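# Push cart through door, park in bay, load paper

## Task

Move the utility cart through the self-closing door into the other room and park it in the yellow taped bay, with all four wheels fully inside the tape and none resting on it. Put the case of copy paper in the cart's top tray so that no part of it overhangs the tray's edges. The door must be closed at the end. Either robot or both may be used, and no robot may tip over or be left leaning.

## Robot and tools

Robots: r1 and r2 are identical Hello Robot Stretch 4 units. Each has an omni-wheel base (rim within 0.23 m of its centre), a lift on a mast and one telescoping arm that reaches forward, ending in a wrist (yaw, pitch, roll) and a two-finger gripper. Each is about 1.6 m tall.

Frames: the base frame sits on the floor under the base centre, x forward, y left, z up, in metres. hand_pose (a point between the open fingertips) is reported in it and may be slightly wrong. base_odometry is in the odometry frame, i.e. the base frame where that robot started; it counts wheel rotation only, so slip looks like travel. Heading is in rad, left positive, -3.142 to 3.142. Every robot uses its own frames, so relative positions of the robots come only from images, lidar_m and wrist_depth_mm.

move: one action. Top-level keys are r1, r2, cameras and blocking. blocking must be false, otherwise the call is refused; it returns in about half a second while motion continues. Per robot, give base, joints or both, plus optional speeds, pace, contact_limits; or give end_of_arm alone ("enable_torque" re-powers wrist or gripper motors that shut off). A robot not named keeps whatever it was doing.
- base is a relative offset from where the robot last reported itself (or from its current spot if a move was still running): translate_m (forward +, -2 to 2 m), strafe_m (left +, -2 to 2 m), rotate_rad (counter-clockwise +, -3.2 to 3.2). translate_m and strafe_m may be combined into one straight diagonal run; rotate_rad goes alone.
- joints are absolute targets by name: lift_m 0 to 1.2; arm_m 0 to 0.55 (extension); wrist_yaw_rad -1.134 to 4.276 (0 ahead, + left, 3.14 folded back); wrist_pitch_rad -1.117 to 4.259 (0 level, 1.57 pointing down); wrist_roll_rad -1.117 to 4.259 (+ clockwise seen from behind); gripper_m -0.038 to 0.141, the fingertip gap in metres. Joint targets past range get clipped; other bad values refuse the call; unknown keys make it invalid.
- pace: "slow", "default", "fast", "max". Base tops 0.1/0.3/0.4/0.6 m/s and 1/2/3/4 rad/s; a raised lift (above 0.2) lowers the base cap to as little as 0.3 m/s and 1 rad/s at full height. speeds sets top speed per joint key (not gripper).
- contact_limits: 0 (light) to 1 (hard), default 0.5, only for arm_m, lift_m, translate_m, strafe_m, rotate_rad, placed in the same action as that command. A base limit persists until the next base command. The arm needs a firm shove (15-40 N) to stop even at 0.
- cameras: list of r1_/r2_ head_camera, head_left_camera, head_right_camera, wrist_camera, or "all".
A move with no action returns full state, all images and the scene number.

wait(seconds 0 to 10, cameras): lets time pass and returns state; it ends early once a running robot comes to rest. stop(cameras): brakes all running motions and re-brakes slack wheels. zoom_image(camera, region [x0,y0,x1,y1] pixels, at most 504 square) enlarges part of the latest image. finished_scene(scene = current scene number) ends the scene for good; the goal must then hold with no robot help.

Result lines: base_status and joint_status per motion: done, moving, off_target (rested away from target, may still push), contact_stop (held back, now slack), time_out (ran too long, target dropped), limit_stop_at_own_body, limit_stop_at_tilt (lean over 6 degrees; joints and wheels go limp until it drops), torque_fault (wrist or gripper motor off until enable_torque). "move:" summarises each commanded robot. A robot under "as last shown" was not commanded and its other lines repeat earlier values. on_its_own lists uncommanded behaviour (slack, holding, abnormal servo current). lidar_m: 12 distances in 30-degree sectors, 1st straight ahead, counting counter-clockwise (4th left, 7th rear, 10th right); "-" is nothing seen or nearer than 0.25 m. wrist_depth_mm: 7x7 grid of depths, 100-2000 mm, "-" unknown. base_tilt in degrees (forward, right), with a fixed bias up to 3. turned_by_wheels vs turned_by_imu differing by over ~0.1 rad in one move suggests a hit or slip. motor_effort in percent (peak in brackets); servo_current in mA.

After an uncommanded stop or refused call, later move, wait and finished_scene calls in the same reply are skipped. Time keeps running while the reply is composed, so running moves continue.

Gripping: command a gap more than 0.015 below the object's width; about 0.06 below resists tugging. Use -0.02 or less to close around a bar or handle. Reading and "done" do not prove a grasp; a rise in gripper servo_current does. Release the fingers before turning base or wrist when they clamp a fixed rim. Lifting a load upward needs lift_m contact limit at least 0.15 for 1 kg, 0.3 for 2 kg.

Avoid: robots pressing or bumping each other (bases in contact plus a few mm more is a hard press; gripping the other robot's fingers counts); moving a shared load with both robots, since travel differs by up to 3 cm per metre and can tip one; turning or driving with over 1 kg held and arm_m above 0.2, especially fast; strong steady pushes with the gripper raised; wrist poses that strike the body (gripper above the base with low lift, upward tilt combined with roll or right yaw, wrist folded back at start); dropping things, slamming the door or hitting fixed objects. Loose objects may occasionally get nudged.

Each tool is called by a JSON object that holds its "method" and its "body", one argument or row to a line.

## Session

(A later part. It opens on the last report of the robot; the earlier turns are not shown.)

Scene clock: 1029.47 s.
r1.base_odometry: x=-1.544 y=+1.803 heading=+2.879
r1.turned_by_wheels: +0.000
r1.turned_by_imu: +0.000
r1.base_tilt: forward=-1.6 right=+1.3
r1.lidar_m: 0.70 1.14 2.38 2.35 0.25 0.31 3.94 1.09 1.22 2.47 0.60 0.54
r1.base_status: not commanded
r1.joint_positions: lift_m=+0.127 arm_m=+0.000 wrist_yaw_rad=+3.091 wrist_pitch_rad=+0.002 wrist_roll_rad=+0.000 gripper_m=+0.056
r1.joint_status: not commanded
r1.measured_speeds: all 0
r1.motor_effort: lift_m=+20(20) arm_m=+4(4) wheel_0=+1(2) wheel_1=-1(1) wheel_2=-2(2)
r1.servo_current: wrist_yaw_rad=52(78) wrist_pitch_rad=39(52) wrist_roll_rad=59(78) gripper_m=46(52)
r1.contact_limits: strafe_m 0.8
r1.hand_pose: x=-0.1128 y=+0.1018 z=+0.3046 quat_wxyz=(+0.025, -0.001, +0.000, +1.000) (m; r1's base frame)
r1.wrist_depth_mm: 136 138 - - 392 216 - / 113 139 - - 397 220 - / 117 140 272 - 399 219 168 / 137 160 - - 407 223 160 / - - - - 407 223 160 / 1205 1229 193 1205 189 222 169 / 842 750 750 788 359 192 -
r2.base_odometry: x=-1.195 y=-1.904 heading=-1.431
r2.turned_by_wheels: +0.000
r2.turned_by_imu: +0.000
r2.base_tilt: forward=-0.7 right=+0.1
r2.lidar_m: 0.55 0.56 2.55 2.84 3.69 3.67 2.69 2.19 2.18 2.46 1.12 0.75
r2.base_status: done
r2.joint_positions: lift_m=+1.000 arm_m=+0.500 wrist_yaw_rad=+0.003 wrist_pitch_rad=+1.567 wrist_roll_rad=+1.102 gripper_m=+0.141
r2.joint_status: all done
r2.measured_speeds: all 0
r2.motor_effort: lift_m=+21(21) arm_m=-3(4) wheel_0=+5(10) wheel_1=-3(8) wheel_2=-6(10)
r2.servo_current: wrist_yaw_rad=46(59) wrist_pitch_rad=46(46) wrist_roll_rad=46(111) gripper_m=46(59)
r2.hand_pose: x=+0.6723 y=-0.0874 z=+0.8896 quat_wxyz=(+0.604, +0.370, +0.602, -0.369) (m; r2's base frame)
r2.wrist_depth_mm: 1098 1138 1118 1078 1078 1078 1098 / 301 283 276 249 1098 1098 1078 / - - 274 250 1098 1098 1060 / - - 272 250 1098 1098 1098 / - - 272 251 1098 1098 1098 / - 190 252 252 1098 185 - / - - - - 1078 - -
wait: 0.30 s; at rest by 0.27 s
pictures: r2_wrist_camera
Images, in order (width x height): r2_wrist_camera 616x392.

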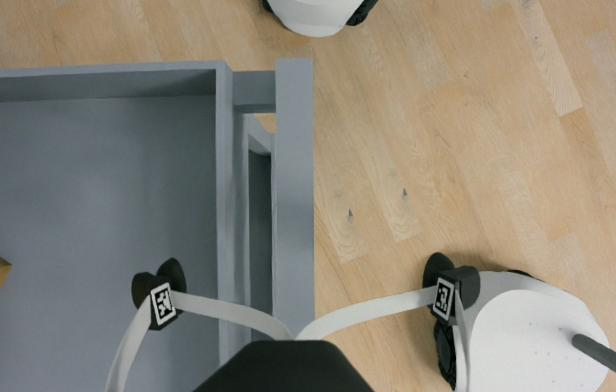

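{"method": "move", "body": {
  "blocking": false,
  "r2": {"base":{"strafe_m":0.09,"translate_m":-0.017},"pace":"slow"}
}}

{"method": "wait", "body": {
  "seconds": 2
}}

{"method": "move", "body": {
  "blocking": false,
  "r2": {"joints":{"lift_m":0.91},"contact_limits":{"lift_m":0.3}}
}}

{"method": "wait", "body": {
  "seconds": 1.2
}}

{"method": "move", "body": {
  "blocking": false,
  "r2": {"joints":{"gripper_m":0.01}}
}}

{"method": "wait", "body": {
  "seconds": 2.5,
  "cameras": ["r2_wrist_camera","r2_head_left_camera"]
}}

Scene clock: 1040.00 s.
move: r2 moving
r1: as last shown
r1.base_tilt: forward=-1.5 right=+1.3
r1.lidar_m: 0.73 1.15 2.40 2.32 0.25 0.32 3.92 1.06 1.21 2.49 0.62 0.54
r1.servo_current: wrist_yaw_rad=59(59) wrist_pitch_rad=39(52) wrist_roll_rad=39(65) gripper_m=39(46)
r1.contact_limits: strafe_m 0.8
r1.wrist_depth_mm: 136 139 - - 389 216 - / 114 139 - - 394 219 - / 117 140 272 - 399 220 168 / 137 160 - - 404 221 159 / - - - - 407 222 160 / 1205 1205 193 1182 187 223 169 / 866 741 759 798 362 193 -
r2.base_odometry: x=-1.182 y=-1.900 heading=-1.431
r2.turned_by_wheels: +0.000
r2.turned_by_imu: +0.001
r2.base_tilt: forward=-0.7 right=+0.0
r2.lidar_m: 0.55 0.59 2.55 2.86 3.69 3.69 2.69 2.23 2.19 2.48 1.10 0.76
r2.base_status: translate_m moving; strafe_m moving
r2.joint_positions: lift_m=+1.000 arm_m=+0.500 wrist_yaw_rad=+0.003 wrist_pitch_rad=+1.567 wrist_roll_rad=+1.102 gripper_m=+0.141
r2.joint_status: not commanded
r2.measured_speeds: translate_m=-0.011 strafe_m=+0.051 rotate_rad=+0.001 lift_m=+0.000 arm_m=+0.000 wrist_yaw_rad=+0.000 wrist_pitch_rad=+0.000 wrist_roll_rad=+0.000
r2.motor_effort: lift_m=+21(21) arm_m=-3(4) wheel_0=-3(10) wheel_1=+6(9) wheel_2=+6(6)
r2.servo_current: wrist_yaw_rad=39(59) wrist_pitch_rad=39(46) wrist_roll_rad=46(59) gripper_m=52(52)
r2.hand_pose: x=+0.6723 y=-0.0874 z=+0.8896 quat_wxyz=(+0.604, +0.370, +0.602, -0.369) (m; r2's base frame)
r2.wrist_depth_mm: 1118 1098 1078 1060 1098 1078 1078 / 281 286 274 250 1118 1098 1098 / - - 306 249 1078 1098 1098 / - - 304 250 1098 1118 1078 / - - 301 251 1098 1098 1138 / - 189 216 252 1098 184 - / - - - - 1098 - -
pictures: none

Scene clock: 1041.63 s.
earlier move: r2 done
r1.base_odometry: x=-1.544 y=+1.803 heading=+2.879
r1.turned_by_wheels: +0.000
r1.turned_by_imu: +0.000
r1.base_tilt: forward=-1.6 right=+1.3
r1.lidar_m: 0.94 3.39 2.42 2.32 0.25 0.30 3.95 1.09 1.21 2.49 0.61 0.54
r1.base_status: not commanded
r1.joint_positions: lift_m=+0.127 arm_m=+0.000 wrist_yaw_rad=+3.091 wrist_pitch_rad=+0.002 wrist_roll_rad=+0.000 gripper_m=+0.056
r1.joint_status: not commanded
r1.measured_speeds: all 0
r1.motor_effort: lift_m=+20(20) arm_m=+4(4) wheel_0=+1(2) wheel_1=-1(1) wheel_2=-2(2)
r1.servo_current: wrist_yaw_rad=52(65) wrist_pitch_rad=33(52) wrist_roll_rad=59(65) gripper_m=39(52)
r1.contact_limits: strafe_m 0.8
r1.hand_pose: x=-0.1128 y=+0.1018 z=+0.3046 quat_wxyz=(+0.025, -0.001, +0.000, +1.000) (m; r1's base frame)
r1.wrist_depth_mm: 136 138 - - 389 216 - / 114 139 - - 394 218 - / 117 139 272 - 399 220 167 / 137 160 - - 404 222 160 / - - - - 407 222 160 / 1205 1205 193 1205 187 222 170 / 854 759 768 798 359 191 -
r2.base_odometry: x=-1.108 y=-1.875 heading=-1.431
r2.turned_by_wheels: +0.000
r2.turned_by_imu: +0.000
r2.base_tilt: forward=-0.7 right=+0.0
r2.lidar_m: 0.53 0.79 2.50 2.81 3.64 3.60 2.76 2.25 2.26 2.50 1.13 0.70
r2.base_status: done
r2.joint_positions: lift_m=+1.000 arm_m=+0.500 wrist_yaw_rad=+0.003 wrist_pitch_rad=+1.567 wrist_roll_rad=+1.102 gripper_m=+0.141
r2.joint_status: not commanded
r2.measured_speeds: all 0
r2.motor_effort: lift_m=+21(21) arm_m=-3(4) wheel_0=-3(13) wheel_1=+5(9) wheel_2=+5(8)
r2.servo_current: wrist_yaw_rad=52(65) wrist_pitch_rad=46(46) wrist_roll_rad=52(59) gripper_m=52(59)
r2.hand_pose: x=+0.6723 y=-0.0874 z=+0.8896 quat_wxyz=(+0.604, +0.370, +0.602, -0.369) (m; r2's base frame)
r2.wrist_depth_mm: - - - 297 1078 1078 1078 / - - - 249 1078 1078 1098 / - - - 250 1098 1078 1078 / - - - 250 1118 1078 1078 / - - - 251 1118 1098 1098 / - 189 191 251 1098 184 - / - - - - 1098 - -
wait: 1.63 of 2 s (r2 has come to rest)
pictures: none

Scene clock: 1042.13 s.
move: r2 moving
r1: as last shown
r1.lidar_m: 0.92 3.42 2.43 2.32 0.25 0.34 3.94 1.09 1.24 2.47 0.61 0.56
r1.servo_current: wrist_yaw_rad=39(72) wrist_pitch_rad=46(52) wrist_roll_rad=46(65) gripper_m=39(46)
r1.contact_limits: strafe_m 0.8
r1.wrist_depth_mm: 136 138 - - 389 216 - / 114 139 - - 394 219 - / 117 140 272 - 402 220 167 / 137 160 - - 404 222 160 / - - - - 410 224 160 / 1205 1205 195 1229 187 224 170 / 842 759 750 809 359 192 -
r2.base_odometry: x=-1.108 y=-1.875 heading=-1.431
r2.turned_by_wheels: +0.000
r2.turned_by_imu: +0.000
r2.base_tilt: forward=-0.6 right=+0.1
r2.lidar_m: 0.55 0.77 2.49 2.78 3.64 3.62 2.76 2.23 2.24 2.50 1.14 0.73
r2.base_status: not commanded
r2.joint_positions: lift_m=+0.962 arm_m=+0.500 wrist_yaw_rad=+0.003 wrist_pitch_rad=+1.567 wrist_roll_rad=+1.102 gripper_m=+0.141
r2.joint_status: lift_m moving
r2.measured_speeds: translate_m=+0.000 strafe_m=+0.000 rotate_rad=+0.000 lift_m=-0.146 arm_m=+0.000 wrist_yaw_rad=+0.000 wrist_pitch_rad=+0.000 wrist_roll_rad=+0.000
r2.motor_effort: lift_m=+13(20) arm_m=-3(4) wheel_0=-4(4) wheel_1=+5(5) wheel_2=+5(5)
r2.servo_current: wrist_yaw_rad=39(59) wrist_pitch_rad=46(52) wrist_roll_rad=46(52) gripper_m=52(52)
r2.contact_limits: lift_m 0.3
r2.hand_pose: x=+0.6723 y=-0.0874 z=+0.8522 quat_wxyz=(+0.604, +0.370, +0.602, -0.369) (m; r2's base frame)
r2.wrist_depth_mm: - - 229 296 1060 1060 1060 / - - 229 216 1060 1060 1060 / - - - 216 1078 1060 1042 / - - - 217 1060 1060 1060 / - - - 218 1078 1060 1078 / - 189 191 217 211 185 - / - - - - 1078 - -
pictures: none

Scene clock: 1043.00 s.
earlier move: r2 done
r1.base_odometry: x=-1.544 y=+1.803 heading=+2.879
r1.turned_by_wheels: +0.000
r1.turned_by_imu: +0.000
r1.base_tilt: forward=-1.6 right=+1.2
r1.lidar_m: 0.91 3.44 2.42 2.34 0.25 0.31 3.94 1.08 1.23 2.48 0.63 0.54
r1.base_status: not commanded
r1.joint_positions: lift_m=+0.127 arm_m=+0.000 wrist_yaw_rad=+3.091 wrist_pitch_rad=+0.002 wrist_roll_rad=+0.000 gripper_m=+0.056
r1.joint_status: not commanded
r1.measured_speeds: all 0
r1.motor_effort: lift_m=+20(20) arm_m=+4(4) wheel_0=+1(2) wheel_1=-1(1) wheel_2=-2(2)
r1.servo_current: wrist_yaw_rad=46(72) wrist_pitch_rad=39(52) wrist_roll_rad=52(65) gripper_m=39(46)
r1.contact_limits: strafe_m 0.8
r1.hand_pose: x=-0.1128 y=+0.1018 z=+0.3046 quat_wxyz=(+0.025, -0.001, +0.000, +1.000) (m; r1's base frame)
r1.wrist_depth_mm: 136 138 - - 387 217 - / 114 139 - - 394 219 - / 117 140 272 - 399 220 168 / 137 160 - - 404 223 159 / - - - - 410 223 160 / 1205 1182 194 1182 188 223 169 / 842 750 741 788 359 191 -
r2.base_odometry: x=-1.108 y=-1.875 heading=-1.431
r2.turned_by_wheels: +0.000
r2.turned_by_imu: +0.000
r2.base_tilt: forward=-0.8 right=+0.0
r2.lidar_m: 0.53 0.81 2.48 2.77 3.63 3.62 2.75 2.28 2.25 2.50 1.12 0.72
r2.base_status: not commanded
r2.joint_positions: lift_m=+0.911 arm_m=+0.500 wrist_yaw_rad=+0.002 wrist_pitch_rad=+1.567 wrist_roll_rad=+1.102 gripper_m=+0.141
r2.joint_status: all done
r2.measured_speeds: all 0
r2.motor_effort: lift_m=+5(20) arm_m=-4(4) wheel_0=-3(4) wheel_1=+5(5) wheel_2=+3(5)
r2.servo_current: wrist_yaw_rad=46(59) wrist_pitch_rad=39(52) wrist_roll_rad=46(59) gripper_m=46(59)
r2.contact_limits: lift_m 0.3
r2.hand_pose: x=+0.6721 y=-0.0874 z=+0.8009 quat_wxyz=(+0.604, +0.370, +0.602, -0.369) (m; r2's base frame)
r2.wrist_depth_mm: - - 196 167 991 1008 1008 / - - 196 488 1025 1008 1008 / - - 195 167 1008 1008 991 / - - 195 167 1025 1008 1025 / - - 192 168 1025 1008 1008 / - 190 171 168 186 193 - / - - - - 1025 917 -
wait: 0.87 of 1.2 s (r2 has come to rest)
pictures: none

Scene clock: 1043.50 s.
move: r2 moving
r1: as last shown
r1.lidar_m: 0.87 3.44 2.42 2.33 0.25 0.31 3.89 1.09 1.22 2.49 0.59 0.54
r1.motor_effort: lift_m=+20(20) arm_m=+4(4) wheel_0=+1(2) wheel_1=-1(2) wheel_2=-2(2)
r1.servo_current: wrist_yaw_rad=39(59) wrist_pitch_rad=46(46) wrist_roll_rad=46(65) gripper_m=39(46)
r1.contact_limits: strafe_m 0.8
r1.wrist_depth_mm: 136 138 - - 389 216 - / 114 139 - - 394 218 - / 117 140 272 - 402 220 168 / 137 160 - - 404 223 160 / - - - - 407 223 160 / 1205 1205 193 1205 187 223 169 / 854 741 759 798 362 191 -
r2.base_odometry: x=-1.108 y=-1.875 heading=-1.431
r2.turned_by_wheels: +0.000
r2.turned_by_imu: +0.000
r2.base_tilt: forward=-0.7 right=+0.1
r2.lidar_m: 0.56 0.79 2.48 2.81 3.65 3.59 2.80 2.27 2.24 2.53 1.13 0.73
r2.base_status: not commanded
r2.joint_positions: lift_m=+0.911 arm_m=+0.500 wrist_yaw_rad=+0.002 wrist_pitch_rad=+1.567 wrist_roll_rad=+1.101 gripper_m=+0.130
r2.joint_status: gripper_m moving
r2.measured_speeds: all 0
r2.motor_effort: lift_m=+5(5) arm_m=-3(4) wheel_0=-4(4) wheel_1=+5(5) wheel_2=+3(3)
r2.servo_current: wrist_yaw_rad=39(52) wrist_pitch_rad=39(46) wrist_roll_rad=46(59) gripper_m=104(104)
r2.contact_limits: lift_m 0.3
r2.hand_pose: x=+0.6721 y=-0.0874 z=+0.8009 quat_wxyz=(+0.604, +0.370, +0.602, -0.369) (m; r2's base frame)
r2.wrist_depth_mm: - - 187 167 1025 991 1008 / - - 187 455 1025 1008 1008 / - - 186 168 1008 1008 1008 / - - 186 168 991 991 991 / - - 184 168 991 1008 1008 / - 191 180 169 196 187 - / - - - - 1025 931 -
pictures: none

Scene clock: 1045.23 s.
earlier move: r2 done
r1.base_odometry: x=-1.544 y=+1.803 heading=+2.879
r1.turned_by_wheels: +0.000
r1.turned_by_imu: +0.000
r1.base_tilt: forward=-1.6 right=+1.3
r1.lidar_m: 0.93 3.39 2.38 2.35 0.25 0.30 3.93 1.09 1.23 2.48 0.61 0.55
r1.base_status: not commanded
r1.joint_positions: lift_m=+0.127 arm_m=+0.000 wrist_yaw_rad=+3.091 wrist_pitch_rad=+0.002 wrist_roll_rad=+0.000 gripper_m=+0.056
r1.joint_status: not commanded
r1.measured_speeds: all 0
r1.motor_effort: lift_m=+20(20) arm_m=+4(4) wheel_0=+2(2) wheel_1=-1(2) wheel_2=-2(2)
r1.servo_current: wrist_yaw_rad=39(65) wrist_pitch_rad=39(52) wrist_roll_rad=52(65) gripper_m=39(46)
r1.contact_limits: strafe_m 0.8
r1.hand_pose: x=-0.1128 y=+0.1018 z=+0.3046 quat_wxyz=(+0.025, -0.001, +0.000, +1.000) (m; r1's base frame)
r1.wrist_depth_mm: 136 138 - - 389 217 - / 114 139 - - 394 219 - / 117 139 271 - 399 219 168 / 137 160 - - 404 222 159 / - - - - 407 223 160 / 1182 1182 193 1160 188 223 169 / 842 750 759 798 362 192 -
r2.base_odometry: x=-1.108 y=-1.875 heading=-1.431
r2.turned_by_wheels: +0.000
r2.turned_by_imu: +0.000
r2.base_tilt: forward=-0.7 right=+0.1
r2.lidar_m: 0.54 0.77 2.49 2.81 3.64 3.61 2.77 2.27 2.24 2.51 1.14 0.71
r2.base_status: not commanded
r2.joint_positions: lift_m=+0.910 arm_m=+0.500 wrist_yaw_rad=+0.002 wrist_pitch_rad=+1.564 wrist_roll_rad=+1.101 gripper_m=+0.011
r2.joint_status: all done
r2.measured_speeds: all 0
r2.motor_effort: lift_m=+14(14) arm_m=-3(4) wheel_0=-2(4) wheel_1=+4(5) wheel_2=+3(3)
r2.servo_current: wrist_yaw_rad=46(59) wrist_pitch_rad=46(52) wrist_roll_rad=46(59) gripper_m=124(234)
r2.contact_limits: lift_m 0.3
r2.hand_pose: x=+0.6731 y=-0.0874 z=+0.8002 quat_wxyz=(+0.605, +0.371, +0.601, -0.368) (m; r2's base frame)
r2.wrist_depth_mm: - - 186 161 1008 1008 991 / - - 185 161 1008 1008 1008 / - - 185 161 1025 1008 991 / - - 182 162 1025 1008 991 / - - 181 162 1025 991 1008 / - 166 180 163 179 153 - / - - - - - 904 -
wait: 1.73 of 2.5 s (r2 has come to rest)
pictures: r2_head_left_camera, r2_wrist_camera
Images, in order (width x height): r2_head_left_camera 420x672, r2_wrist_camera 616x392.

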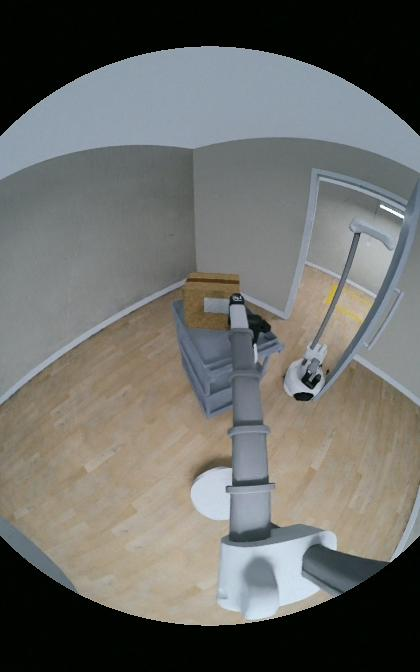

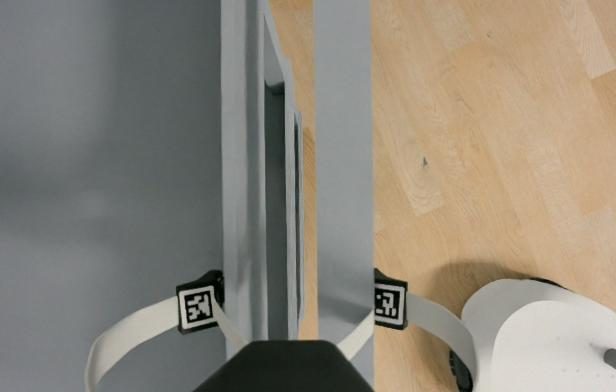

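{"method": "move", "body": {
  "blocking": false,
  "r2": {"base":{"translate_m":-0.62,"strafe_m":0.5},"pace":"slow"}
}}

{"method": "wait", "body": {
  "seconds": 9,
  "cameras": ["r1_head_camera","r2_head_left_camera","r2_wrist_camera"]
}}

Scene clock: 1052.40 s.
move: r2 moving
r1: as last shown
r1.lidar_m: 0.91 3.44 2.42 2.31 0.25 0.30 3.93 1.09 1.22 2.48 0.62 0.54
r1.motor_effort: lift_m=+20(20) arm_m=+4(4) wheel_0=+1(1) wheel_1=-1(1) wheel_2=-2(2)
r1.servo_current: wrist_yaw_rad=52(59) wrist_pitch_rad=39(46) wrist_roll_rad=46(65) gripper_m=46(46)
r1.contact_limits: strafe_m 0.8
r1.wrist_depth_mm: 136 138 - - 392 216 - / 114 139 - - 394 219 - / 117 139 271 - 402 220 167 / 137 160 - - 407 223 160 / - - - - 410 223 160 / 1205 1205 194 1205 189 223 169 / 854 759 759 798 362 192 -
r2.base_odometry: x=-1.101 y=-1.864 heading=-1.431
r2.turned_by_wheels: +0.000
r2.turned_by_imu: +0.000
r2.base_tilt: forward=-0.7 right=+0.1
r2.lidar_m: 0.56 0.83 2.49 2.81 3.61 3.61 2.76 2.28 2.23 2.51 1.16 0.74
r2.base_status: translate_m moving; strafe_m moving
r2.joint_positions: lift_m=+0.910 arm_m=+0.500 wrist_yaw_rad=+0.002 wrist_pitch_rad=+1.564 wrist_roll_rad=+1.101 gripper_m=+0.011
r2.joint_status: not commanded
r2.measured_speeds: translate_m=-0.041 strafe_m=+0.033 rotate_rad=-0.002 lift_m=+0.000 arm_m=+0.000 wrist_yaw_rad=+0.000 wrist_pitch_rad=+0.000 wrist_roll_rad=+0.000
r2.motor_effort: lift_m=+14(14) arm_m=-4(4) wheel_0=-14(14) wheel_1=+5(6) wheel_2=+8(9)
r2.servo_current: wrist_yaw_rad=46(52) wrist_pitch_rad=46(59) wrist_roll_rad=46(59) gripper_m=117(117)
r2.contact_limits: lift_m 0.3
r2.hand_pose: x=+0.6731 y=-0.0874 z=+0.8002 quat_wxyz=(+0.605, +0.371, +0.601, -0.368) (m; r2's base frame)
r2.wrist_depth_mm: - - 176 161 1008 991 991 / - - 178 162 991 991 991 / - - 179 549 1008 1008 1008 / - - 179 544 1008 1008 1008 / - - 180 549 1008 991 976 / - 160 181 554 179 1025 - / - - - - - 831 -
pictures: none

Scene clock: 1061.07 s.
earlier move: r2 done
r1.base_odometry: x=-1.544 y=+1.803 heading=+2.879
r1.turned_by_wheels: +0.000
r1.turned_by_imu: -0.001
r1.base_tilt: forward=-1.6 right=+1.3
r1.lidar_m: 1.26 3.42 2.41 2.35 0.25 0.33 3.91 1.08 1.22 2.49 2.53 1.24
r1.base_status: not commanded
r1.joint_positions: lift_m=+0.127 arm_m=+0.000 wrist_yaw_rad=+3.091 wrist_pitch_rad=+0.002 wrist_roll_rad=+0.000 gripper_m=+0.056
r1.joint_status: not commanded
r1.measured_speeds: all 0
r1.motor_effort: lift_m=+20(20) arm_m=+4(4) wheel_0=+2(2) wheel_1=-1(1) wheel_2=-2(2)
r1.servo_current: wrist_yaw_rad=33(72) wrist_pitch_rad=39(52) wrist_roll_rad=46(72) gripper_m=39(52)
r1.contact_limits: strafe_m 0.8
r1.hand_pose: x=-0.1128 y=+0.1018 z=+0.3046 quat_wxyz=(+0.025, -0.001, +0.000, +1.000) (m; r1's base frame)
r1.wrist_depth_mm: 136 138 - - 389 216 - / 114 139 - - 397 218 - / 117 139 272 - 402 220 168 / 137 160 - - 407 222 160 / - - - - 407 222 160 / 1229 1229 193 1182 187 224 169 / 854 750 750 809 357 193 -
r2.base_odometry: x=-0.700 y=-1.191 heading=-1.430
r2.turned_by_wheels: +0.001
r2.turned_by_imu: +0.004
r2.base_tilt: forward=-0.7 right=+0.1
r2.lidar_m: 0.56 0.82 2.52 2.79 2.85 2.82 2.72 2.24 2.24 2.47 2.01 0.73
r2.base_status: done
r2.joint_positions: lift_m=+0.910 arm_m=+0.500 wrist_yaw_rad=+0.002 wrist_pitch_rad=+1.564 wrist_roll_rad=+1.101 gripper_m=+0.011
r2.joint_status: not commanded
r2.measured_speeds: all 0
r2.motor_effort: lift_m=+14(14) arm_m=-3(4) wheel_0=-3(14) wheel_1=+4(7) wheel_2=+9(13)
r2.servo_current: wrist_yaw_rad=39(65) wrist_pitch_rad=46(59) wrist_roll_rad=52(65) gripper_m=124(124)
r2.contact_limits: lift_m 0.3
r2.hand_pose: x=+0.6731 y=-0.0874 z=+0.8001 quat_wxyz=(+0.605, +0.371, +0.601, -0.368) (m; r2's base frame)
r2.wrist_depth_mm: - - 171 160 1025 991 1008 / - - 175 161 1008 991 991 / - - 177 517 991 991 976 / - - 179 161 1008 991 1008 / - - 180 162 1008 1008 991 / - 160 181 162 179 991 - / - - - - - 150 -
wait: 8.67 of 9 s (r2 has come to rest)
pictures: r1_head_camera, r2_head_left_camera, r2_wrist_camera
Images, in order (width x height): r1_head_camera 420x560, r2_head_left_camera 420x672, r2_wrist_camera 616x392.

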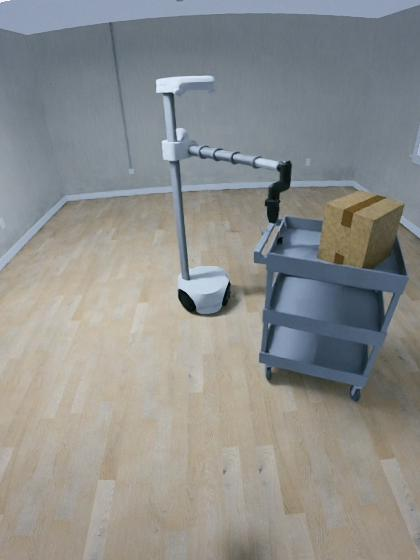

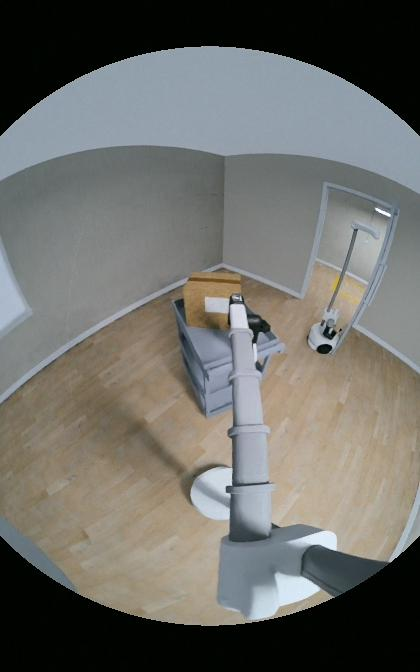

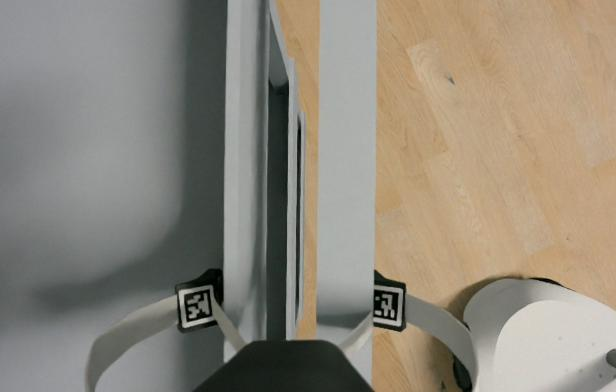

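{"method": "move", "body": {
  "blocking": false,
  "r2": {"joints":{"arm_m":0.28,"wrist_roll_rad":1.57},"speeds":{"wrist_roll_rad":0.2,"arm_m":0.1}}
}}

{"method": "wait", "body": {
  "seconds": 4,
  "cameras": ["r2_wrist_camera","r2_head_left_camera"]
}}

Scene clock: 1076.00 s.
move: r2 moving
r1: as last shown
r1.turned_by_imu: +0.000
r1.lidar_m: 1.29 3.45 2.43 2.33 0.25 0.31 3.94 1.06 1.22 2.47 2.53 1.26
r1.motor_effort: lift_m=+20(20) arm_m=+4(4) wheel_0=+1(2) wheel_1=-1(1) wheel_2=-2(2)
r1.servo_current: wrist_yaw_rad=46(65) wrist_pitch_rad=52(52) wrist_roll_rad=52(59) gripper_m=46(46)
r1.contact_limits: strafe_m 0.8
r1.wrist_depth_mm: 136 139 - - 389 216 - / 114 139 - - 394 219 - / 117 140 272 - 402 220 168 / 137 160 - - 407 222 159 / - - - - 410 223 160 / 1182 1205 194 1205 188 224 170 / 866 768 759 788 359 191 -
r2.base_odometry: x=-0.700 y=-1.191 heading=-1.430
r2.turned_by_wheels: +0.000
r2.turned_by_imu: +0.001
r2.base_tilt: forward=-0.7 right=+0.1
r2.lidar_m: 0.53 0.75 2.52 2.81 2.84 2.82 2.73 2.25 2.21 2.49 1.99 0.69
r2.base_status: not commanded
r2.joint_positions: lift_m=+0.910 arm_m=+0.462 wrist_yaw_rad=+0.002 wrist_pitch_rad=+1.561 wrist_roll_rad=+1.184 gripper_m=+0.011
r2.joint_status: arm_m moving; wrist_roll_rad moving
r2.measured_speeds: translate_m=+0.000 strafe_m=+0.000 rotate_rad=+0.000 lift_m=+0.000 arm_m=-0.100 wrist_yaw_rad=+0.000 wrist_pitch_rad=+0.000 wrist_roll_rad=+0.171
r2.motor_effort: lift_m=+15(15) arm_m=-9(15) wheel_0=+0(3) wheel_1=+3(4) wheel_2=+10(10)
r2.servo_current: wrist_yaw_rad=46(59) wrist_pitch_rad=52(59) wrist_roll_rad=78(78) gripper_m=124(124)
r2.contact_limits: lift_m 0.3
r2.hand_pose: x=+0.6365 y=-0.0874 z=+0.8000 quat_wxyz=(+0.590, +0.396, +0.584, -0.392) (m; r2's base frame)
r2.wrist_depth_mm: - - 181 160 1008 991 991 / - - 180 161 1008 991 991 / - - 176 161 1008 991 991 / - - 202 161 1008 991 1008 / - - 172 162 1008 991 991 / - 163 185 162 173 - - / - - - - 1008 842 -
pictures: none

Scene clock: 1078.30 s.
earlier move: r2 done
r1.base_odometry: x=-1.544 y=+1.803 heading=+2.879
r1.turned_by_wheels: +0.000
r1.turned_by_imu: +0.000
r1.base_tilt: forward=-1.6 right=+1.3
r1.lidar_m: 1.39 3.41 2.39 2.33 0.25 0.31 3.93 1.08 1.23 2.48 2.53 1.37
r1.base_status: not commanded
r1.joint_positions: lift_m=+0.127 arm_m=+0.000 wrist_yaw_rad=+3.091 wrist_pitch_rad=+0.002 wrist_roll_rad=+0.000 gripper_m=+0.056
r1.joint_status: not commanded
r1.measured_speeds: all 0
r1.motor_effort: lift_m=+20(20) arm_m=+4(4) wheel_0=+1(2) wheel_1=-1(1) wheel_2=-2(2)
r1.servo_current: wrist_yaw_rad=46(72) wrist_pitch_rad=39(52) wrist_roll_rad=72(72) gripper_m=39(52)
r1.contact_limits: strafe_m 0.8
r1.hand_pose: x=-0.1128 y=+0.1018 z=+0.3046 quat_wxyz=(+0.025, -0.001, +0.000, +1.000) (m; r1's base frame)
r1.wrist_depth_mm: 136 138 - - 392 216 - / 114 139 - - 397 219 - / 117 140 271 - 402 220 167 / 137 160 - - 407 222 160 / - - - - 407 223 160 / 1229 1205 195 1182 187 223 169 / 842 759 750 798 364 192 -
r2.base_odometry: x=-0.700 y=-1.191 heading=-1.430
r2.turned_by_wheels: +0.000
r2.turned_by_imu: +0.000
r2.base_tilt: forward=-0.7 right=+0.0
r2.lidar_m: 0.34 0.33 2.51 2.82 2.85 2.83 2.71 2.23 2.22 2.47 2.00 0.50
r2.base_status: not commanded
r2.joint_positions: lift_m=+0.910 arm_m=+0.280 wrist_yaw_rad=+0.004 wrist_pitch_rad=+1.564 wrist_roll_rad=+1.554 gripper_m=+0.011
r2.joint_status: all done
r2.measured_speeds: all 0
r2.motor_effort: lift_m=+15(15) arm_m=-5(15) wheel_0=+2(3) wheel_1=+4(4) wheel_2=+9(10)
r2.servo_current: wrist_yaw_rad=39(65) wrist_pitch_rad=52(65) wrist_roll_rad=91(130) gripper_m=111(124)
r2.contact_limits: lift_m 0.3
r2.hand_pose: x=+0.4534 y=-0.0874 z=+0.8000 quat_wxyz=(+0.507, +0.496, +0.504, -0.493) (m; r2's base frame)
r2.wrist_depth_mm: 224 200 161 1008 991 991 991 / - 188 162 1008 1008 1008 991 / - 173 162 1025 991 1008 1008 / - - 195 161 1025 - 991 / - - 181 162 1025 - - / - - 182 162 178 - - / - 155 - - - 1008 976
wait: 2.30 of 4 s (r2 has come to rest)
pictures: r2_head_left_camera, r2_wrist_camera
Images, in order (width x height): r2_head_left_camera 420x672, r2_wrist_camera 616x392.

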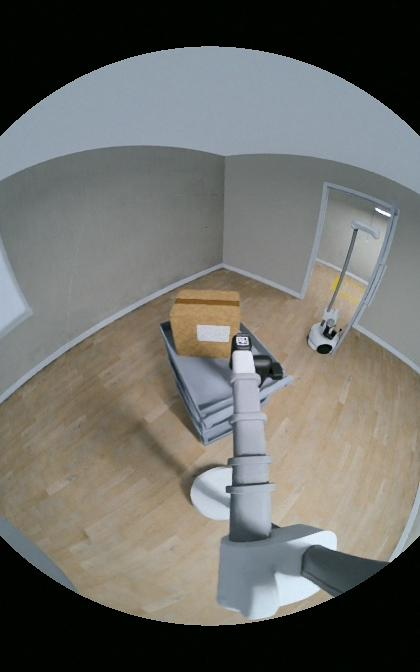

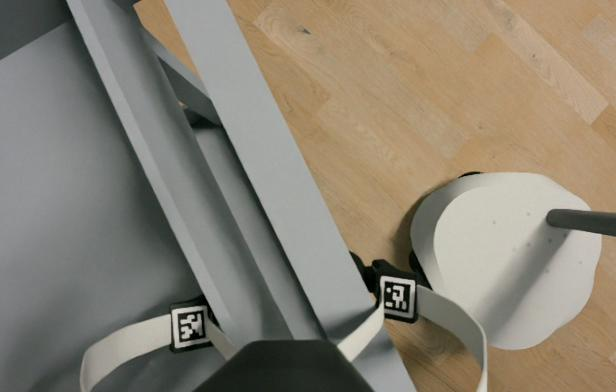

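{"method": "move", "body": {
  "blocking": false,
  "r2": {"joints":{"gripper_m":0.141}}
}}

{"method": "wait", "body": {
  "seconds": 2.5
}}

{"method": "move", "body": {
  "blocking": false,
  "r2": {"joints":{"lift_m":1.0,"wrist_roll_rad":1.57,"wrist_pitch_rad":1.57,"wrist_yaw_rad":0}}
}}

{"method": "wait", "body": {
  "seconds": 1
}}

{"method": "move", "body": {
  "blocking": false,
  "r2": {"base":{"strafe_m":-0.215,"translate_m":0.01}}
}}

{"method": "wait", "body": {
  "seconds": 2
}}

{"method": "move", "body": {
  "blocking": false,
  "r2": {"base":{"rotate_rad":0.47},"pace":"slow"}
}}

{"method": "wait", "body": {
  "seconds": 2
}}

{"method": "wait", "body": {
  "seconds": 0.3,
  "cameras": ["r2_wrist_camera"]
}}

Scene clock: 1093.33 s.
move: r2 moving
r1: as last shown
r1.lidar_m: 1.38 3.43 2.41 2.36 0.25 0.34 3.93 1.08 1.25 2.47 2.55 1.38
r1.motor_effort: lift_m=+20(20) arm_m=+4(4) wheel_0=+2(2) wheel_1=-1(1) wheel_2=-2(2)
r1.servo_current: wrist_yaw_rad=46(59) wrist_pitch_rad=46(52) wrist_roll_rad=59(59) gripper_m=39(46)
r1.contact_limits: strafe_m 0.8
r1.wrist_depth_mm: 136 138 - - 387 216 - / 114 139 - - 394 218 - / 117 139 273 - 399 220 168 / 137 160 - - 404 223 159 / - - - - 407 223 160 / 1205 1205 193 1182 187 224 170 / 854 759 768 798 359 192 -
r2.base_odometry: x=-0.700 y=-1.191 heading=-1.430
r2.turned_by_wheels: +0.000
r2.turned_by_imu: +0.000
r2.base_tilt: forward=-0.7 right=+0.1
r2.lidar_m: 0.34 0.33 2.50 2.82 2.85 2.83 2.70 2.24 2.21 2.46 2.02 0.51
r2.base_status: not commanded
r2.joint_positions: lift_m=+0.910 arm_m=+0.280 wrist_yaw_rad=+0.004 wrist_pitch_rad=+1.564 wrist_roll_rad=+1.557 gripper_m=+0.030
r2.joint_status: gripper_m moving
r2.measured_speeds: translate_m=+0.000 strafe_m=+0.000 rotate_rad=+0.000 lift_m=+0.000 arm_m=+0.000 wrist_yaw_rad=+0.000 wrist_pitch_rad=+0.000 wrist_roll_rad=+0.017
r2.motor_effort: lift_m=+15(15) arm_m=-5(5) wheel_0=+2(2) wheel_1=+3(4) wheel_2=+9(9)
r2.servo_current: wrist_yaw_rad=59(59) wrist_pitch_rad=46(46) wrist_roll_rad=65(98) gripper_m=65(98)
r2.contact_limits: lift_m 0.3
r2.hand_pose: x=+0.4534 y=-0.0874 z=+0.8000 quat_wxyz=(+0.506, +0.497, +0.503, -0.494) (m; r2's base frame)
r2.wrist_depth_mm: 226 204 164 1008 1008 1008 976 / - 190 164 1025 1008 991 991 / - 179 164 164 1008 991 991 / - - 193 164 1008 - 1008 / - - 187 164 1008 - - / - - 186 165 180 - - / - 140 - - - 1008 991
pictures: none

Scene clock: 1095.07 s.
earlier move: r2 done
r1.base_odometry: x=-1.544 y=+1.803 heading=+2.879
r1.turned_by_wheels: +0.000
r1.turned_by_imu: +0.000
r1.base_tilt: forward=-1.6 right=+1.3
r1.lidar_m: 1.39 3.40 2.42 2.32 0.25 0.33 3.92 1.06 1.22 2.48 2.54 1.37
r1.base_status: not commanded
r1.joint_positions: lift_m=+0.127 arm_m=+0.000 wrist_yaw_rad=+3.091 wrist_pitch_rad=+0.002 wrist_roll_rad=+0.000 gripper_m=+0.056
r1.joint_status: not commanded
r1.measured_speeds: all 0
r1.motor_effort: lift_m=+20(20) arm_m=+4(4) wheel_0=+1(2) wheel_1=-1(2) wheel_2=-2(2)
r1.servo_current: wrist_yaw_rad=52(65) wrist_pitch_rad=46(52) wrist_roll_rad=52(65) gripper_m=39(46)
r1.contact_limits: strafe_m 0.8
r1.hand_pose: x=-0.1128 y=+0.1018 z=+0.3046 quat_wxyz=(+0.025, -0.001, +0.000, +1.000) (m; r1's base frame)
r1.wrist_depth_mm: 136 138 - - 392 217 - / 113 139 - - 394 219 - / 117 140 271 - 402 219 168 / 137 160 - - 404 223 159 / - - - - 410 223 160 / 1205 1205 193 1205 188 223 169 / 866 750 759 798 359 191 -
r2.base_odometry: x=-0.700 y=-1.191 heading=-1.430
r2.turned_by_wheels: +0.000
r2.turned_by_imu: +0.000
r2.base_tilt: forward=-0.7 right=+0.0
r2.lidar_m: 0.31 0.36 2.51 2.83 2.86 2.82 2.69 2.24 2.22 2.50 1.99 0.46
r2.base_status: not commanded
r2.joint_positions: lift_m=+0.911 arm_m=+0.280 wrist_yaw_rad=+0.004 wrist_pitch_rad=+1.568 wrist_roll_rad=+1.563 gripper_m=+0.141
r2.joint_status: all done
r2.measured_speeds: all 0
r2.motor_effort: lift_m=+10(15) arm_m=-5(5) wheel_0=+2(2) wheel_1=+4(4) wheel_2=+9(9)
r2.servo_current: wrist_yaw_rad=39(65) wrist_pitch_rad=33(46) wrist_roll_rad=46(98) gripper_m=52(124)
r2.contact_limits: lift_m 0.3
r2.hand_pose: x=+0.4523 y=-0.0874 z=+0.8005 quat_wxyz=(+0.504, +0.498, +0.502, -0.496) (m; r2's base frame)
r2.wrist_depth_mm: 222 224 167 1008 1008 1008 1008 / - 198 168 1008 1008 1008 1008 / - 184 168 1025 1025 1042 1008 / - - 197 168 1008 - 1042 / - - 193 168 1025 - - / - 174 190 168 183 - - / - - - - 168 1025 1008
wait: 1.73 of 2.5 s (r2 has come to rest)
pictures: none

Scene clock: 1095.57 s.
move: r2 moving
r1: as last shown
r1.base_tilt: forward=-1.6 right=+1.2
r1.lidar_m: 1.37 3.44 2.40 2.34 0.25 0.32 3.94 1.07 1.22 2.47 2.51 1.38
r1.motor_effort: lift_m=+20(20) arm_m=+4(4) wheel_0=+1(1) wheel_1=-1(1) wheel_2=-2(2)
r1.servo_current: wrist_yaw_rad=59(59) wrist_pitch_rad=33(46) wrist_roll_rad=65(65) gripper_m=39(46)
r1.contact_limits: strafe_m 0.8
r1.wrist_depth_mm: 136 138 - - 389 217 - / 114 139 - - 397 218 - / 117 140 272 - 399 220 167 / 137 160 - - 407 222 160 / - - - - 413 223 160 / 1205 1182 193 1160 188 222 170 / 854 759 759 788 359 193 -
r2.base_odometry: x=-0.700 y=-1.191 heading=-1.430
r2.turned_by_wheels: +0.000
r2.turned_by_imu: +0.000
r2.base_tilt: forward=-0.7 right=+0.1
r2.lidar_m: 0.33 0.34 2.50 2.82 2.85 2.82 2.71 2.24 2.20 2.51 2.00 0.48
r2.base_status: not commanded
r2.joint_positions: lift_m=+0.948 arm_m=+0.280 wrist_yaw_rad=+0.003 wrist_pitch_rad=+1.568 wrist_roll_rad=+1.568 gripper_m=+0.141
r2.joint_status: lift_m moving; wrist_yaw_rad moving; wrist_pitch_rad moving; wrist_roll_rad moving
r2.measured_speeds: translate_m=+0.000 strafe_m=+0.000 rotate_rad=+0.000 lift_m=+0.146 arm_m=+0.000 wrist_yaw_rad=+0.000 wrist_pitch_rad=+0.000 wrist_roll_rad=+0.000
r2.motor_effort: lift_m=+20(23) arm_m=-5(5) wheel_0=+1(2) wheel_1=+3(4) wheel_2=+5(9)
r2.servo_current: wrist_yaw_rad=65(124) wrist_pitch_rad=52(72) wrist_roll_rad=52(72) gripper_m=46(59)
r2.hand_pose: x=+0.4522 y=-0.0874 z=+0.8375 quat_wxyz=(+0.502, +0.499, +0.501, -0.498) (m; r2's base frame)
r2.wrist_depth_mm: 229 229 195 1060 1060 1042 1025 / 258 226 195 1042 1025 1025 1042 / - 211 195 1042 1042 1025 1042 / - - 216 195 1042 - 1060 / - - 217 196 1060 - - / - 189 196 196 198 185 1042 / - - - - 1042 1042 1060
pictures: none

Scene clock: 1096.43 s.
earlier move: r2 done
r1.base_odometry: x=-1.544 y=+1.803 heading=+2.879
r1.turned_by_wheels: +0.000
r1.turned_by_imu: +0.000
r1.base_tilt: forward=-1.6 right=+1.3
r1.lidar_m: 1.38 3.41 2.42 2.34 0.25 0.32 3.95 1.08 1.24 2.49 2.52 1.36
r1.base_status: not commanded
r1.joint_positions: lift_m=+0.127 arm_m=+0.000 wrist_yaw_rad=+3.091 wrist_pitch_rad=+0.002 wrist_roll_rad=+0.000 gripper_m=+0.056
r1.joint_status: not commanded
r1.measured_speeds: all 0
r1.motor_effort: lift_m=+20(20) arm_m=+4(4) wheel_0=+1(2) wheel_1=-1(2) wheel_2=-2(2)
r1.servo_current: wrist_yaw_rad=59(65) wrist_pitch_rad=46(52) wrist_roll_rad=39(65) gripper_m=39(46)
r1.contact_limits: strafe_m 0.8
r1.hand_pose: x=-0.1128 y=+0.1018 z=+0.3046 quat_wxyz=(+0.025, -0.001, +0.000, +1.000) (m; r1's base frame)
r1.wrist_depth_mm: 136 138 - - 392 217 - / 114 140 - - 397 218 - / 117 139 273 - 402 220 168 / 137 160 - - 402 222 160 / - - - - 410 224 160 / 1160 1229 193 1182 188 222 170 / 854 741 750 798 362 193 -
r2.base_odometry: x=-0.700 y=-1.191 heading=-1.430
r2.turned_by_wheels: +0.000
r2.turned_by_imu: +0.000
r2.base_tilt: forward=-0.6 right=+0.1
r2.lidar_m: 0.33 0.33 2.52 2.83 2.85 2.82 2.70 2.25 2.20 2.48 2.00 0.47
r2.base_status: not commanded
r2.joint_positions: lift_m=+1.000 arm_m=+0.280 wrist_yaw_rad=+0.003 wrist_pitch_rad=+1.568 wrist_roll_rad=+1.568 gripper_m=+0.141
r2.joint_status: all done
r2.measured_speeds: all 0
r2.motor_effort: lift_m=+21(23) arm_m=-5(5) wheel_0=+1(2) wheel_1=+2(4) wheel_2=+5(9)
r2.servo_current: wrist_yaw_rad=59(124) wrist_pitch_rad=39(72) wrist_roll_rad=39(72) gripper_m=46(59)
r2.hand_pose: x=+0.4522 y=-0.0874 z=+0.8896 quat_wxyz=(+0.502, +0.499, +0.501, -0.498) (m; r2's base frame)
r2.wrist_depth_mm: 1118 276 252 1098 1118 1078 1098 / 282 291 251 1078 1078 1118 1078 / - - 252 1098 1118 1098 1098 / - - 265 252 1098 - 1098 / - - 271 251 1098 - 1078 / - 189 191 251 252 186 1118 / - - - - 1078 1118 1098
wait: 0.87 of 1 s (r2 has come to rest)
pictures: none

Scene clock: 1096.93 s.
move: r2 moving
r1: as last shown
r1.lidar_m: 1.39 3.41 2.42 2.34 0.25 0.33 3.94 1.08 1.24 2.47 2.53 1.40
r1.motor_effort: lift_m=+20(20) arm_m=+4(4) wheel_0=+1(1) wheel_1=-1(1) wheel_2=-2(2)
r1.servo_current: wrist_yaw_rad=46(65) wrist_pitch_rad=39(52) wrist_roll_rad=52(65) gripper_m=39(46)
r1.contact_limits: strafe_m 0.8
r1.wrist_depth_mm: 136 139 - - 389 216 - / 114 139 - - 394 218 - / 117 139 271 - 397 220 168 / 137 160 - - 404 221 160 / - - - - 407 222 160 / 1182 1182 193 1205 188 222 169 / 854 750 750 798 359 192 -
r2.base_odometry: x=-0.735 y=-1.197 heading=-1.431
r2.turned_by_wheels: -0.001
r2.turned_by_imu: -0.001
r2.base_tilt: forward=-0.6 right=+0.0
r2.lidar_m: 0.35 0.35 2.55 2.85 2.86 2.84 2.72 2.21 2.19 2.43 2.01 0.46
r2.base_status: translate_m moving; strafe_m moving
r2.joint_positions: lift_m=+1.000 arm_m=+0.280 wrist_yaw_rad=+0.003 wrist_pitch_rad=+1.568 wrist_roll_rad=+1.568 gripper_m=+0.141
r2.joint_status: not commanded
r2.measured_speeds: translate_m=+0.007 strafe_m=-0.137 rotate_rad=-0.003 lift_m=+0.000 arm_m=+0.000 wrist_yaw_rad=+0.000 wrist_pitch_rad=+0.000 wrist_roll_rad=+0.000
r2.motor_effort: lift_m=+21(21) arm_m=-5(6) wheel_0=+11(12) wheel_1=-10(11) wheel_2=-6(7)
r2.servo_current: wrist_yaw_rad=33(59) wrist_pitch_rad=46(46) wrist_roll_rad=39(59) gripper_m=52(59)
r2.hand_pose: x=+0.4522 y=-0.0874 z=+0.8896 quat_wxyz=(+0.502, +0.499, +0.501, -0.498) (m; r2's base frame)
r2.wrist_depth_mm: 1118 1098 1118 1098 1138 1098 1098 / 1118 277 251 1098 1078 1098 1078 / 290 267 252 1098 1078 1098 1098 / - - 252 1118 1078 - 1078 / - - 278 251 1098 - 1078 / - 190 216 166 1098 186 1118 / - - - - 1098 1098 1098
pictures: none

Scene clock: 1098.47 s.
earlier move: r2 done
r1.base_odometry: x=-1.544 y=+1.803 heading=+2.879
r1.turned_by_wheels: +0.000
r1.turned_by_imu: +0.000
r1.base_tilt: forward=-1.6 right=+1.3
r1.lidar_m: 1.37 1.89 2.40 2.32 0.25 0.34 3.93 1.08 1.24 2.48 2.53 1.37
r1.base_status: not commanded
r1.joint_positions: lift_m=+0.127 arm_m=+0.000 wrist_yaw_rad=+3.091 wrist_pitch_rad=+0.002 wrist_roll_rad=+0.000 gripper_m=+0.056
r1.joint_status: not commanded
r1.measured_speeds: all 0
r1.motor_effort: lift_m=+20(20) arm_m=+4(4) wheel_0=+1(2) wheel_1=-1(1) wheel_2=-2(2)
r1.servo_current: wrist_yaw_rad=52(65) wrist_pitch_rad=39(52) wrist_roll_rad=59(65) gripper_m=39(52)
r1.contact_limits: strafe_m 0.8
r1.hand_pose: x=-0.1128 y=+0.1018 z=+0.3046 quat_wxyz=(+0.025, -0.001, +0.000, +1.000) (m; r1's base frame)
r1.wrist_depth_mm: 136 138 - - 387 216 - / 114 139 - - 394 219 - / 117 140 271 - 402 219 167 / 137 160 - - 404 221 160 / - - - - 404 224 160 / 1229 1182 193 1205 189 222 169 / 842 750 750 798 359 192 -
r2.base_odometry: x=-0.911 y=-1.231 heading=-1.431
r2.turned_by_wheels: +0.000
r2.turned_by_imu: +0.001
r2.base_tilt: forward=-0.7 right=+0.1
r2.lidar_m: 0.42 0.39 0.40 2.99 2.99 2.96 2.52 2.06 2.06 2.33 2.82 1.72
r2.base_status: done
r2.joint_positions: lift_m=+1.000 arm_m=+0.280 wrist_yaw_rad=+0.003 wrist_pitch_rad=+1.568 wrist_roll_rad=+1.568 gripper_m=+0.141
r2.joint_status: not commanded
r2.measured_speeds: all 0
r2.motor_effort: lift_m=+21(21) arm_m=-5(6) wheel_0=+3(14) wheel_1=-2(11) wheel_2=-5(8)
r2.servo_current: wrist_yaw_rad=46(59) wrist_pitch_rad=39(46) wrist_roll_rad=52(59) gripper_m=52(59)
r2.hand_pose: x=+0.4522 y=-0.0874 z=+0.8896 quat_wxyz=(+0.502, +0.499, +0.501, -0.498) (m; r2's base frame)
r2.wrist_depth_mm: 1118 1118 1098 1098 1098 1078 1098 / 1138 1118 1118 1098 1098 1098 1098 / 1118 1098 1118 1118 1118 1078 1060 / 1118 1098 1118 1118 1098 - 1098 / 1118 1098 1098 1118 1138 - 1098 / 1138 260 253 960 1098 186 1098 / 315 260 253 - 1098 1098 1118
wait: 1.53 of 2 s (r2 has come to rest)
pictures: none

Scene clock: 1098.97 s.
move: r2 moving
r1: as last shown
r1.base_tilt: forward=-1.6 right=+1.2
r1.lidar_m: 1.40 1.87 2.40 2.33 0.25 0.29 3.91 1.07 1.25 2.49 2.53 1.38
r1.motor_effort: lift_m=+20(20) arm_m=+4(4) wheel_0=+2(2) wheel_1=-1(1) wheel_2=-2(2)
r1.servo_current: wrist_yaw_rad=46(78) wrist_pitch_rad=52(52) wrist_roll_rad=46(59) gripper_m=39(52)
r1.contact_limits: strafe_m 0.8
r1.wrist_depth_mm: 136 139 - - 392 217 - / 114 139 - - 394 217 - / 117 140 272 - 399 220 167 / 137 160 - - 404 222 159 / - - - - 410 223 160 / 1182 1182 194 1182 188 222 169 / 854 768 759 798 357 193 -
r2.base_odometry: x=-0.911 y=-1.231 heading=-1.305
r2.turned_by_wheels: +0.125
r2.turned_by_imu: +0.122
r2.base_tilt: forward=-0.7 right=+0.1
r2.lidar_m: 0.42 0.40 2.69 3.18 2.97 2.98 2.34 2.05 2.08 2.49 1.75 1.72
r2.base_status: rotate_rad moving
r2.joint_positions: lift_m=+1.000 arm_m=+0.280 wrist_yaw_rad=+0.003 wrist_pitch_rad=+1.568 wrist_roll_rad=+1.568 gripper_m=+0.141
r2.joint_status: not commanded
r2.measured_speeds: translate_m=+0.000 strafe_m=+0.000 rotate_rad=+0.485 lift_m=+0.000 arm_m=+0.000 wrist_yaw_rad=+0.000 wrist_pitch_rad=+0.000 wrist_roll_rad=+0.000
r2.motor_effort: lift_m=+21(21) arm_m=-5(5) wheel_0=-7(8) wheel_1=-8(8) wheel_2=-8(10)
r2.servo_current: wrist_yaw_rad=46(65) wrist_pitch_rad=46(46) wrist_roll_rad=46(52) gripper_m=52(52)
r2.hand_pose: x=+0.4522 y=-0.0874 z=+0.8896 quat_wxyz=(+0.502, +0.499, +0.501, -0.498) (m; r2's base frame)
r2.wrist_depth_mm: 1118 1118 1098 1118 1098 1098 1098 / 1098 1118 1098 1098 1098 1098 1098 / 1138 1118 1118 1138 1118 1098 1098 / 1118 1098 1118 1118 1118 - 1098 / 1118 265 253 1098 1118 - 1098 / - 190 252 960 1098 186 1098 / - - 267 - 1098 1098 1098
pictures: none

Scene clock: 1100.13 s.
earlier move: r2 done
r1.base_odometry: x=-1.544 y=+1.803 heading=+2.879
r1.turned_by_wheels: +0.000
r1.turned_by_imu: +0.000
r1.base_tilt: forward=-1.6 right=+1.3
r1.lidar_m: 1.39 1.85 2.43 2.33 0.25 0.32 3.94 1.06 1.22 2.46 2.54 1.37
r1.base_status: not commanded
r1.joint_positions: lift_m=+0.127 arm_m=+0.000 wrist_yaw_rad=+3.091 wrist_pitch_rad=+0.002 wrist_roll_rad=+0.000 gripper_m=+0.056
r1.joint_status: not commanded
r1.measured_speeds: all 0
r1.motor_effort: lift_m=+20(20) arm_m=+4(4) wheel_0=+1(2) wheel_1=-1(1) wheel_2=-2(2)
r1.servo_current: wrist_yaw_rad=65(78) wrist_pitch_rad=46(52) wrist_roll_rad=52(78) gripper_m=39(52)
r1.contact_limits: strafe_m 0.8
r1.hand_pose: x=-0.1128 y=+0.1018 z=+0.3046 quat_wxyz=(+0.025, -0.001, +0.000, +1.000) (m; r1's base frame)
r1.wrist_depth_mm: 136 138 - - 387 216 - / 114 139 - - 397 219 - / 117 139 272 - 399 220 168 / 137 160 - - 404 222 160 / - - - - 410 223 160 / 1182 1182 195 1182 187 222 170 / 854 750 759 798 359 192 -
r2.base_odometry: x=-0.911 y=-1.231 heading=-0.962
r2.turned_by_wheels: +0.344
r2.turned_by_imu: +0.335
r2.base_tilt: forward=-0.7 right=+0.0
r2.lidar_m: 0.36 0.42 2.86 3.01 2.95 2.67 2.10 2.07 2.26 2.89 1.71 0.45
r2.base_status: done
r2.joint_positions: lift_m=+1.000 arm_m=+0.280 wrist_yaw_rad=+0.003 wrist_pitch_rad=+1.568 wrist_roll_rad=+1.568 gripper_m=+0.141
r2.joint_status: not commanded
r2.measured_speeds: all 0
r2.motor_effort: lift_m=+21(21) arm_m=-5(5) wheel_0=-3(9) wheel_1=-5(8) wheel_2=-5(10)
r2.servo_current: wrist_yaw_rad=52(65) wrist_pitch_rad=39(46) wrist_roll_rad=39(52) gripper_m=52(59)
r2.hand_pose: x=+0.4522 y=-0.0874 z=+0.8896 quat_wxyz=(+0.502, +0.499, +0.501, -0.498) (m; r2's base frame)
r2.wrist_depth_mm: - - 286 250 1098 1098 1098 / - - 281 250 1098 1078 1078 / - - - 251 1098 1098 1098 / - - - 250 1098 - 1078 / - - - 252 1098 - 1078 / - 189 191 166 1118 186 1098 / - - - - 1098 1098 1078
wait: 1.17 of 2 s (r2 has come to rest)
pictures: none

Scene clock: 1100.43 s.
r1.base_odometry: x=-1.544 y=+1.803 heading=+2.879
r1.turned_by_wheels: +0.000
r1.turned_by_imu: +0.000
r1.base_tilt: forward=-1.6 right=+1.3
r1.lidar_m: 1.38 1.84 2.42 2.35 0.25 0.32 3.94 1.06 1.22 2.49 2.55 1.37
r1.base_status: not commanded
r1.joint_positions: lift_m=+0.127 arm_m=+0.000 wrist_yaw_rad=+3.091 wrist_pitch_rad=+0.002 wrist_roll_rad=+0.000 gripper_m=+0.056
r1.joint_status: not commanded
r1.measured_speeds: all 0
r1.motor_effort: lift_m=+20(20) arm_m=+4(4) wheel_0=+1(2) wheel_1=-1(1) wheel_2=-2(2)
r1.servo_current: wrist_yaw_rad=39(78) wrist_pitch_rad=46(52) wrist_roll_rad=52(78) gripper_m=39(52)
r1.contact_limits: strafe_m 0.8
r1.hand_pose: x=-0.1128 y=+0.1018 z=+0.3046 quat_wxyz=(+0.025, -0.001, +0.000, +1.000) (m; r1's base frame)
r1.wrist_depth_mm: 136 138 - - 389 216 - / 114 139 - - 394 218 - / 117 140 272 - 399 220 167 / 137 160 - - 407 222 159 / - - - - 407 223 161 / 1205 1205 194 1182 188 224 170 / 854 750 759 798 362 192 -
r2.base_odometry: x=-0.911 y=-1.231 heading=-0.962
r2.turned_by_wheels: +0.000
r2.turned_by_imu: +0.000
r2.base_tilt: forward=-0.7 right=+0.0
r2.lidar_m: 0.40 0.46 2.85 3.02 2.96 2.66 2.09 2.06 2.24 2.89 1.71 0.45
r2.base_status: done
r2.joint_positions: lift_m=+1.000 arm_m=+0.280 wrist_yaw_rad=+0.003 wrist_pitch_rad=+1.568 wrist_roll_rad=+1.568 gripper_m=+0.141
r2.joint_status: not commanded
r2.measured_speeds: all 0
r2.motor_effort: lift_m=+21(21) arm_m=-5(5) wheel_0=-3(9) wheel_1=-5(8) wheel_2=-5(10)
r2.servo_current: wrist_yaw_rad=46(65) wrist_pitch_rad=39(46) wrist_roll_rad=46(52) gripper_m=59(59)
r2.hand_pose: x=+0.4522 y=-0.0874 z=+0.8896 quat_wxyz=(+0.502, +0.499, +0.501, -0.498) (m; r2's base frame)
r2.wrist_depth_mm: - - 287 249 1098 1078 1098 / - - 279 250 1118 1098 1098 / - - - 251 1098 1118 1098 / - - - 251 1098 - 1118 / - - - 251 1078 - 1098 / - 189 191 166 1118 186 1118 / - - - - 1118 1118 1098
wait: 0.30 s; at rest by 0.27 s
pictures: r2_wrist_camera
Images, in order (width x height): r2_wrist_camera 616x392.

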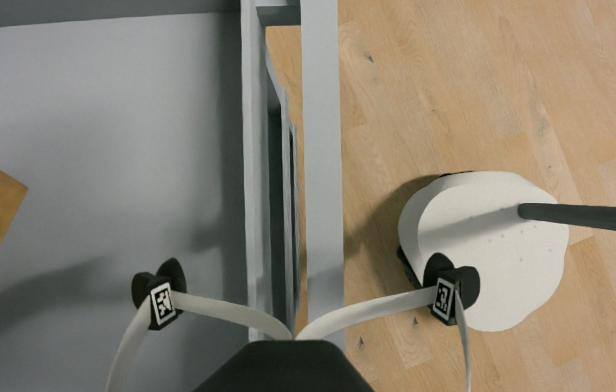

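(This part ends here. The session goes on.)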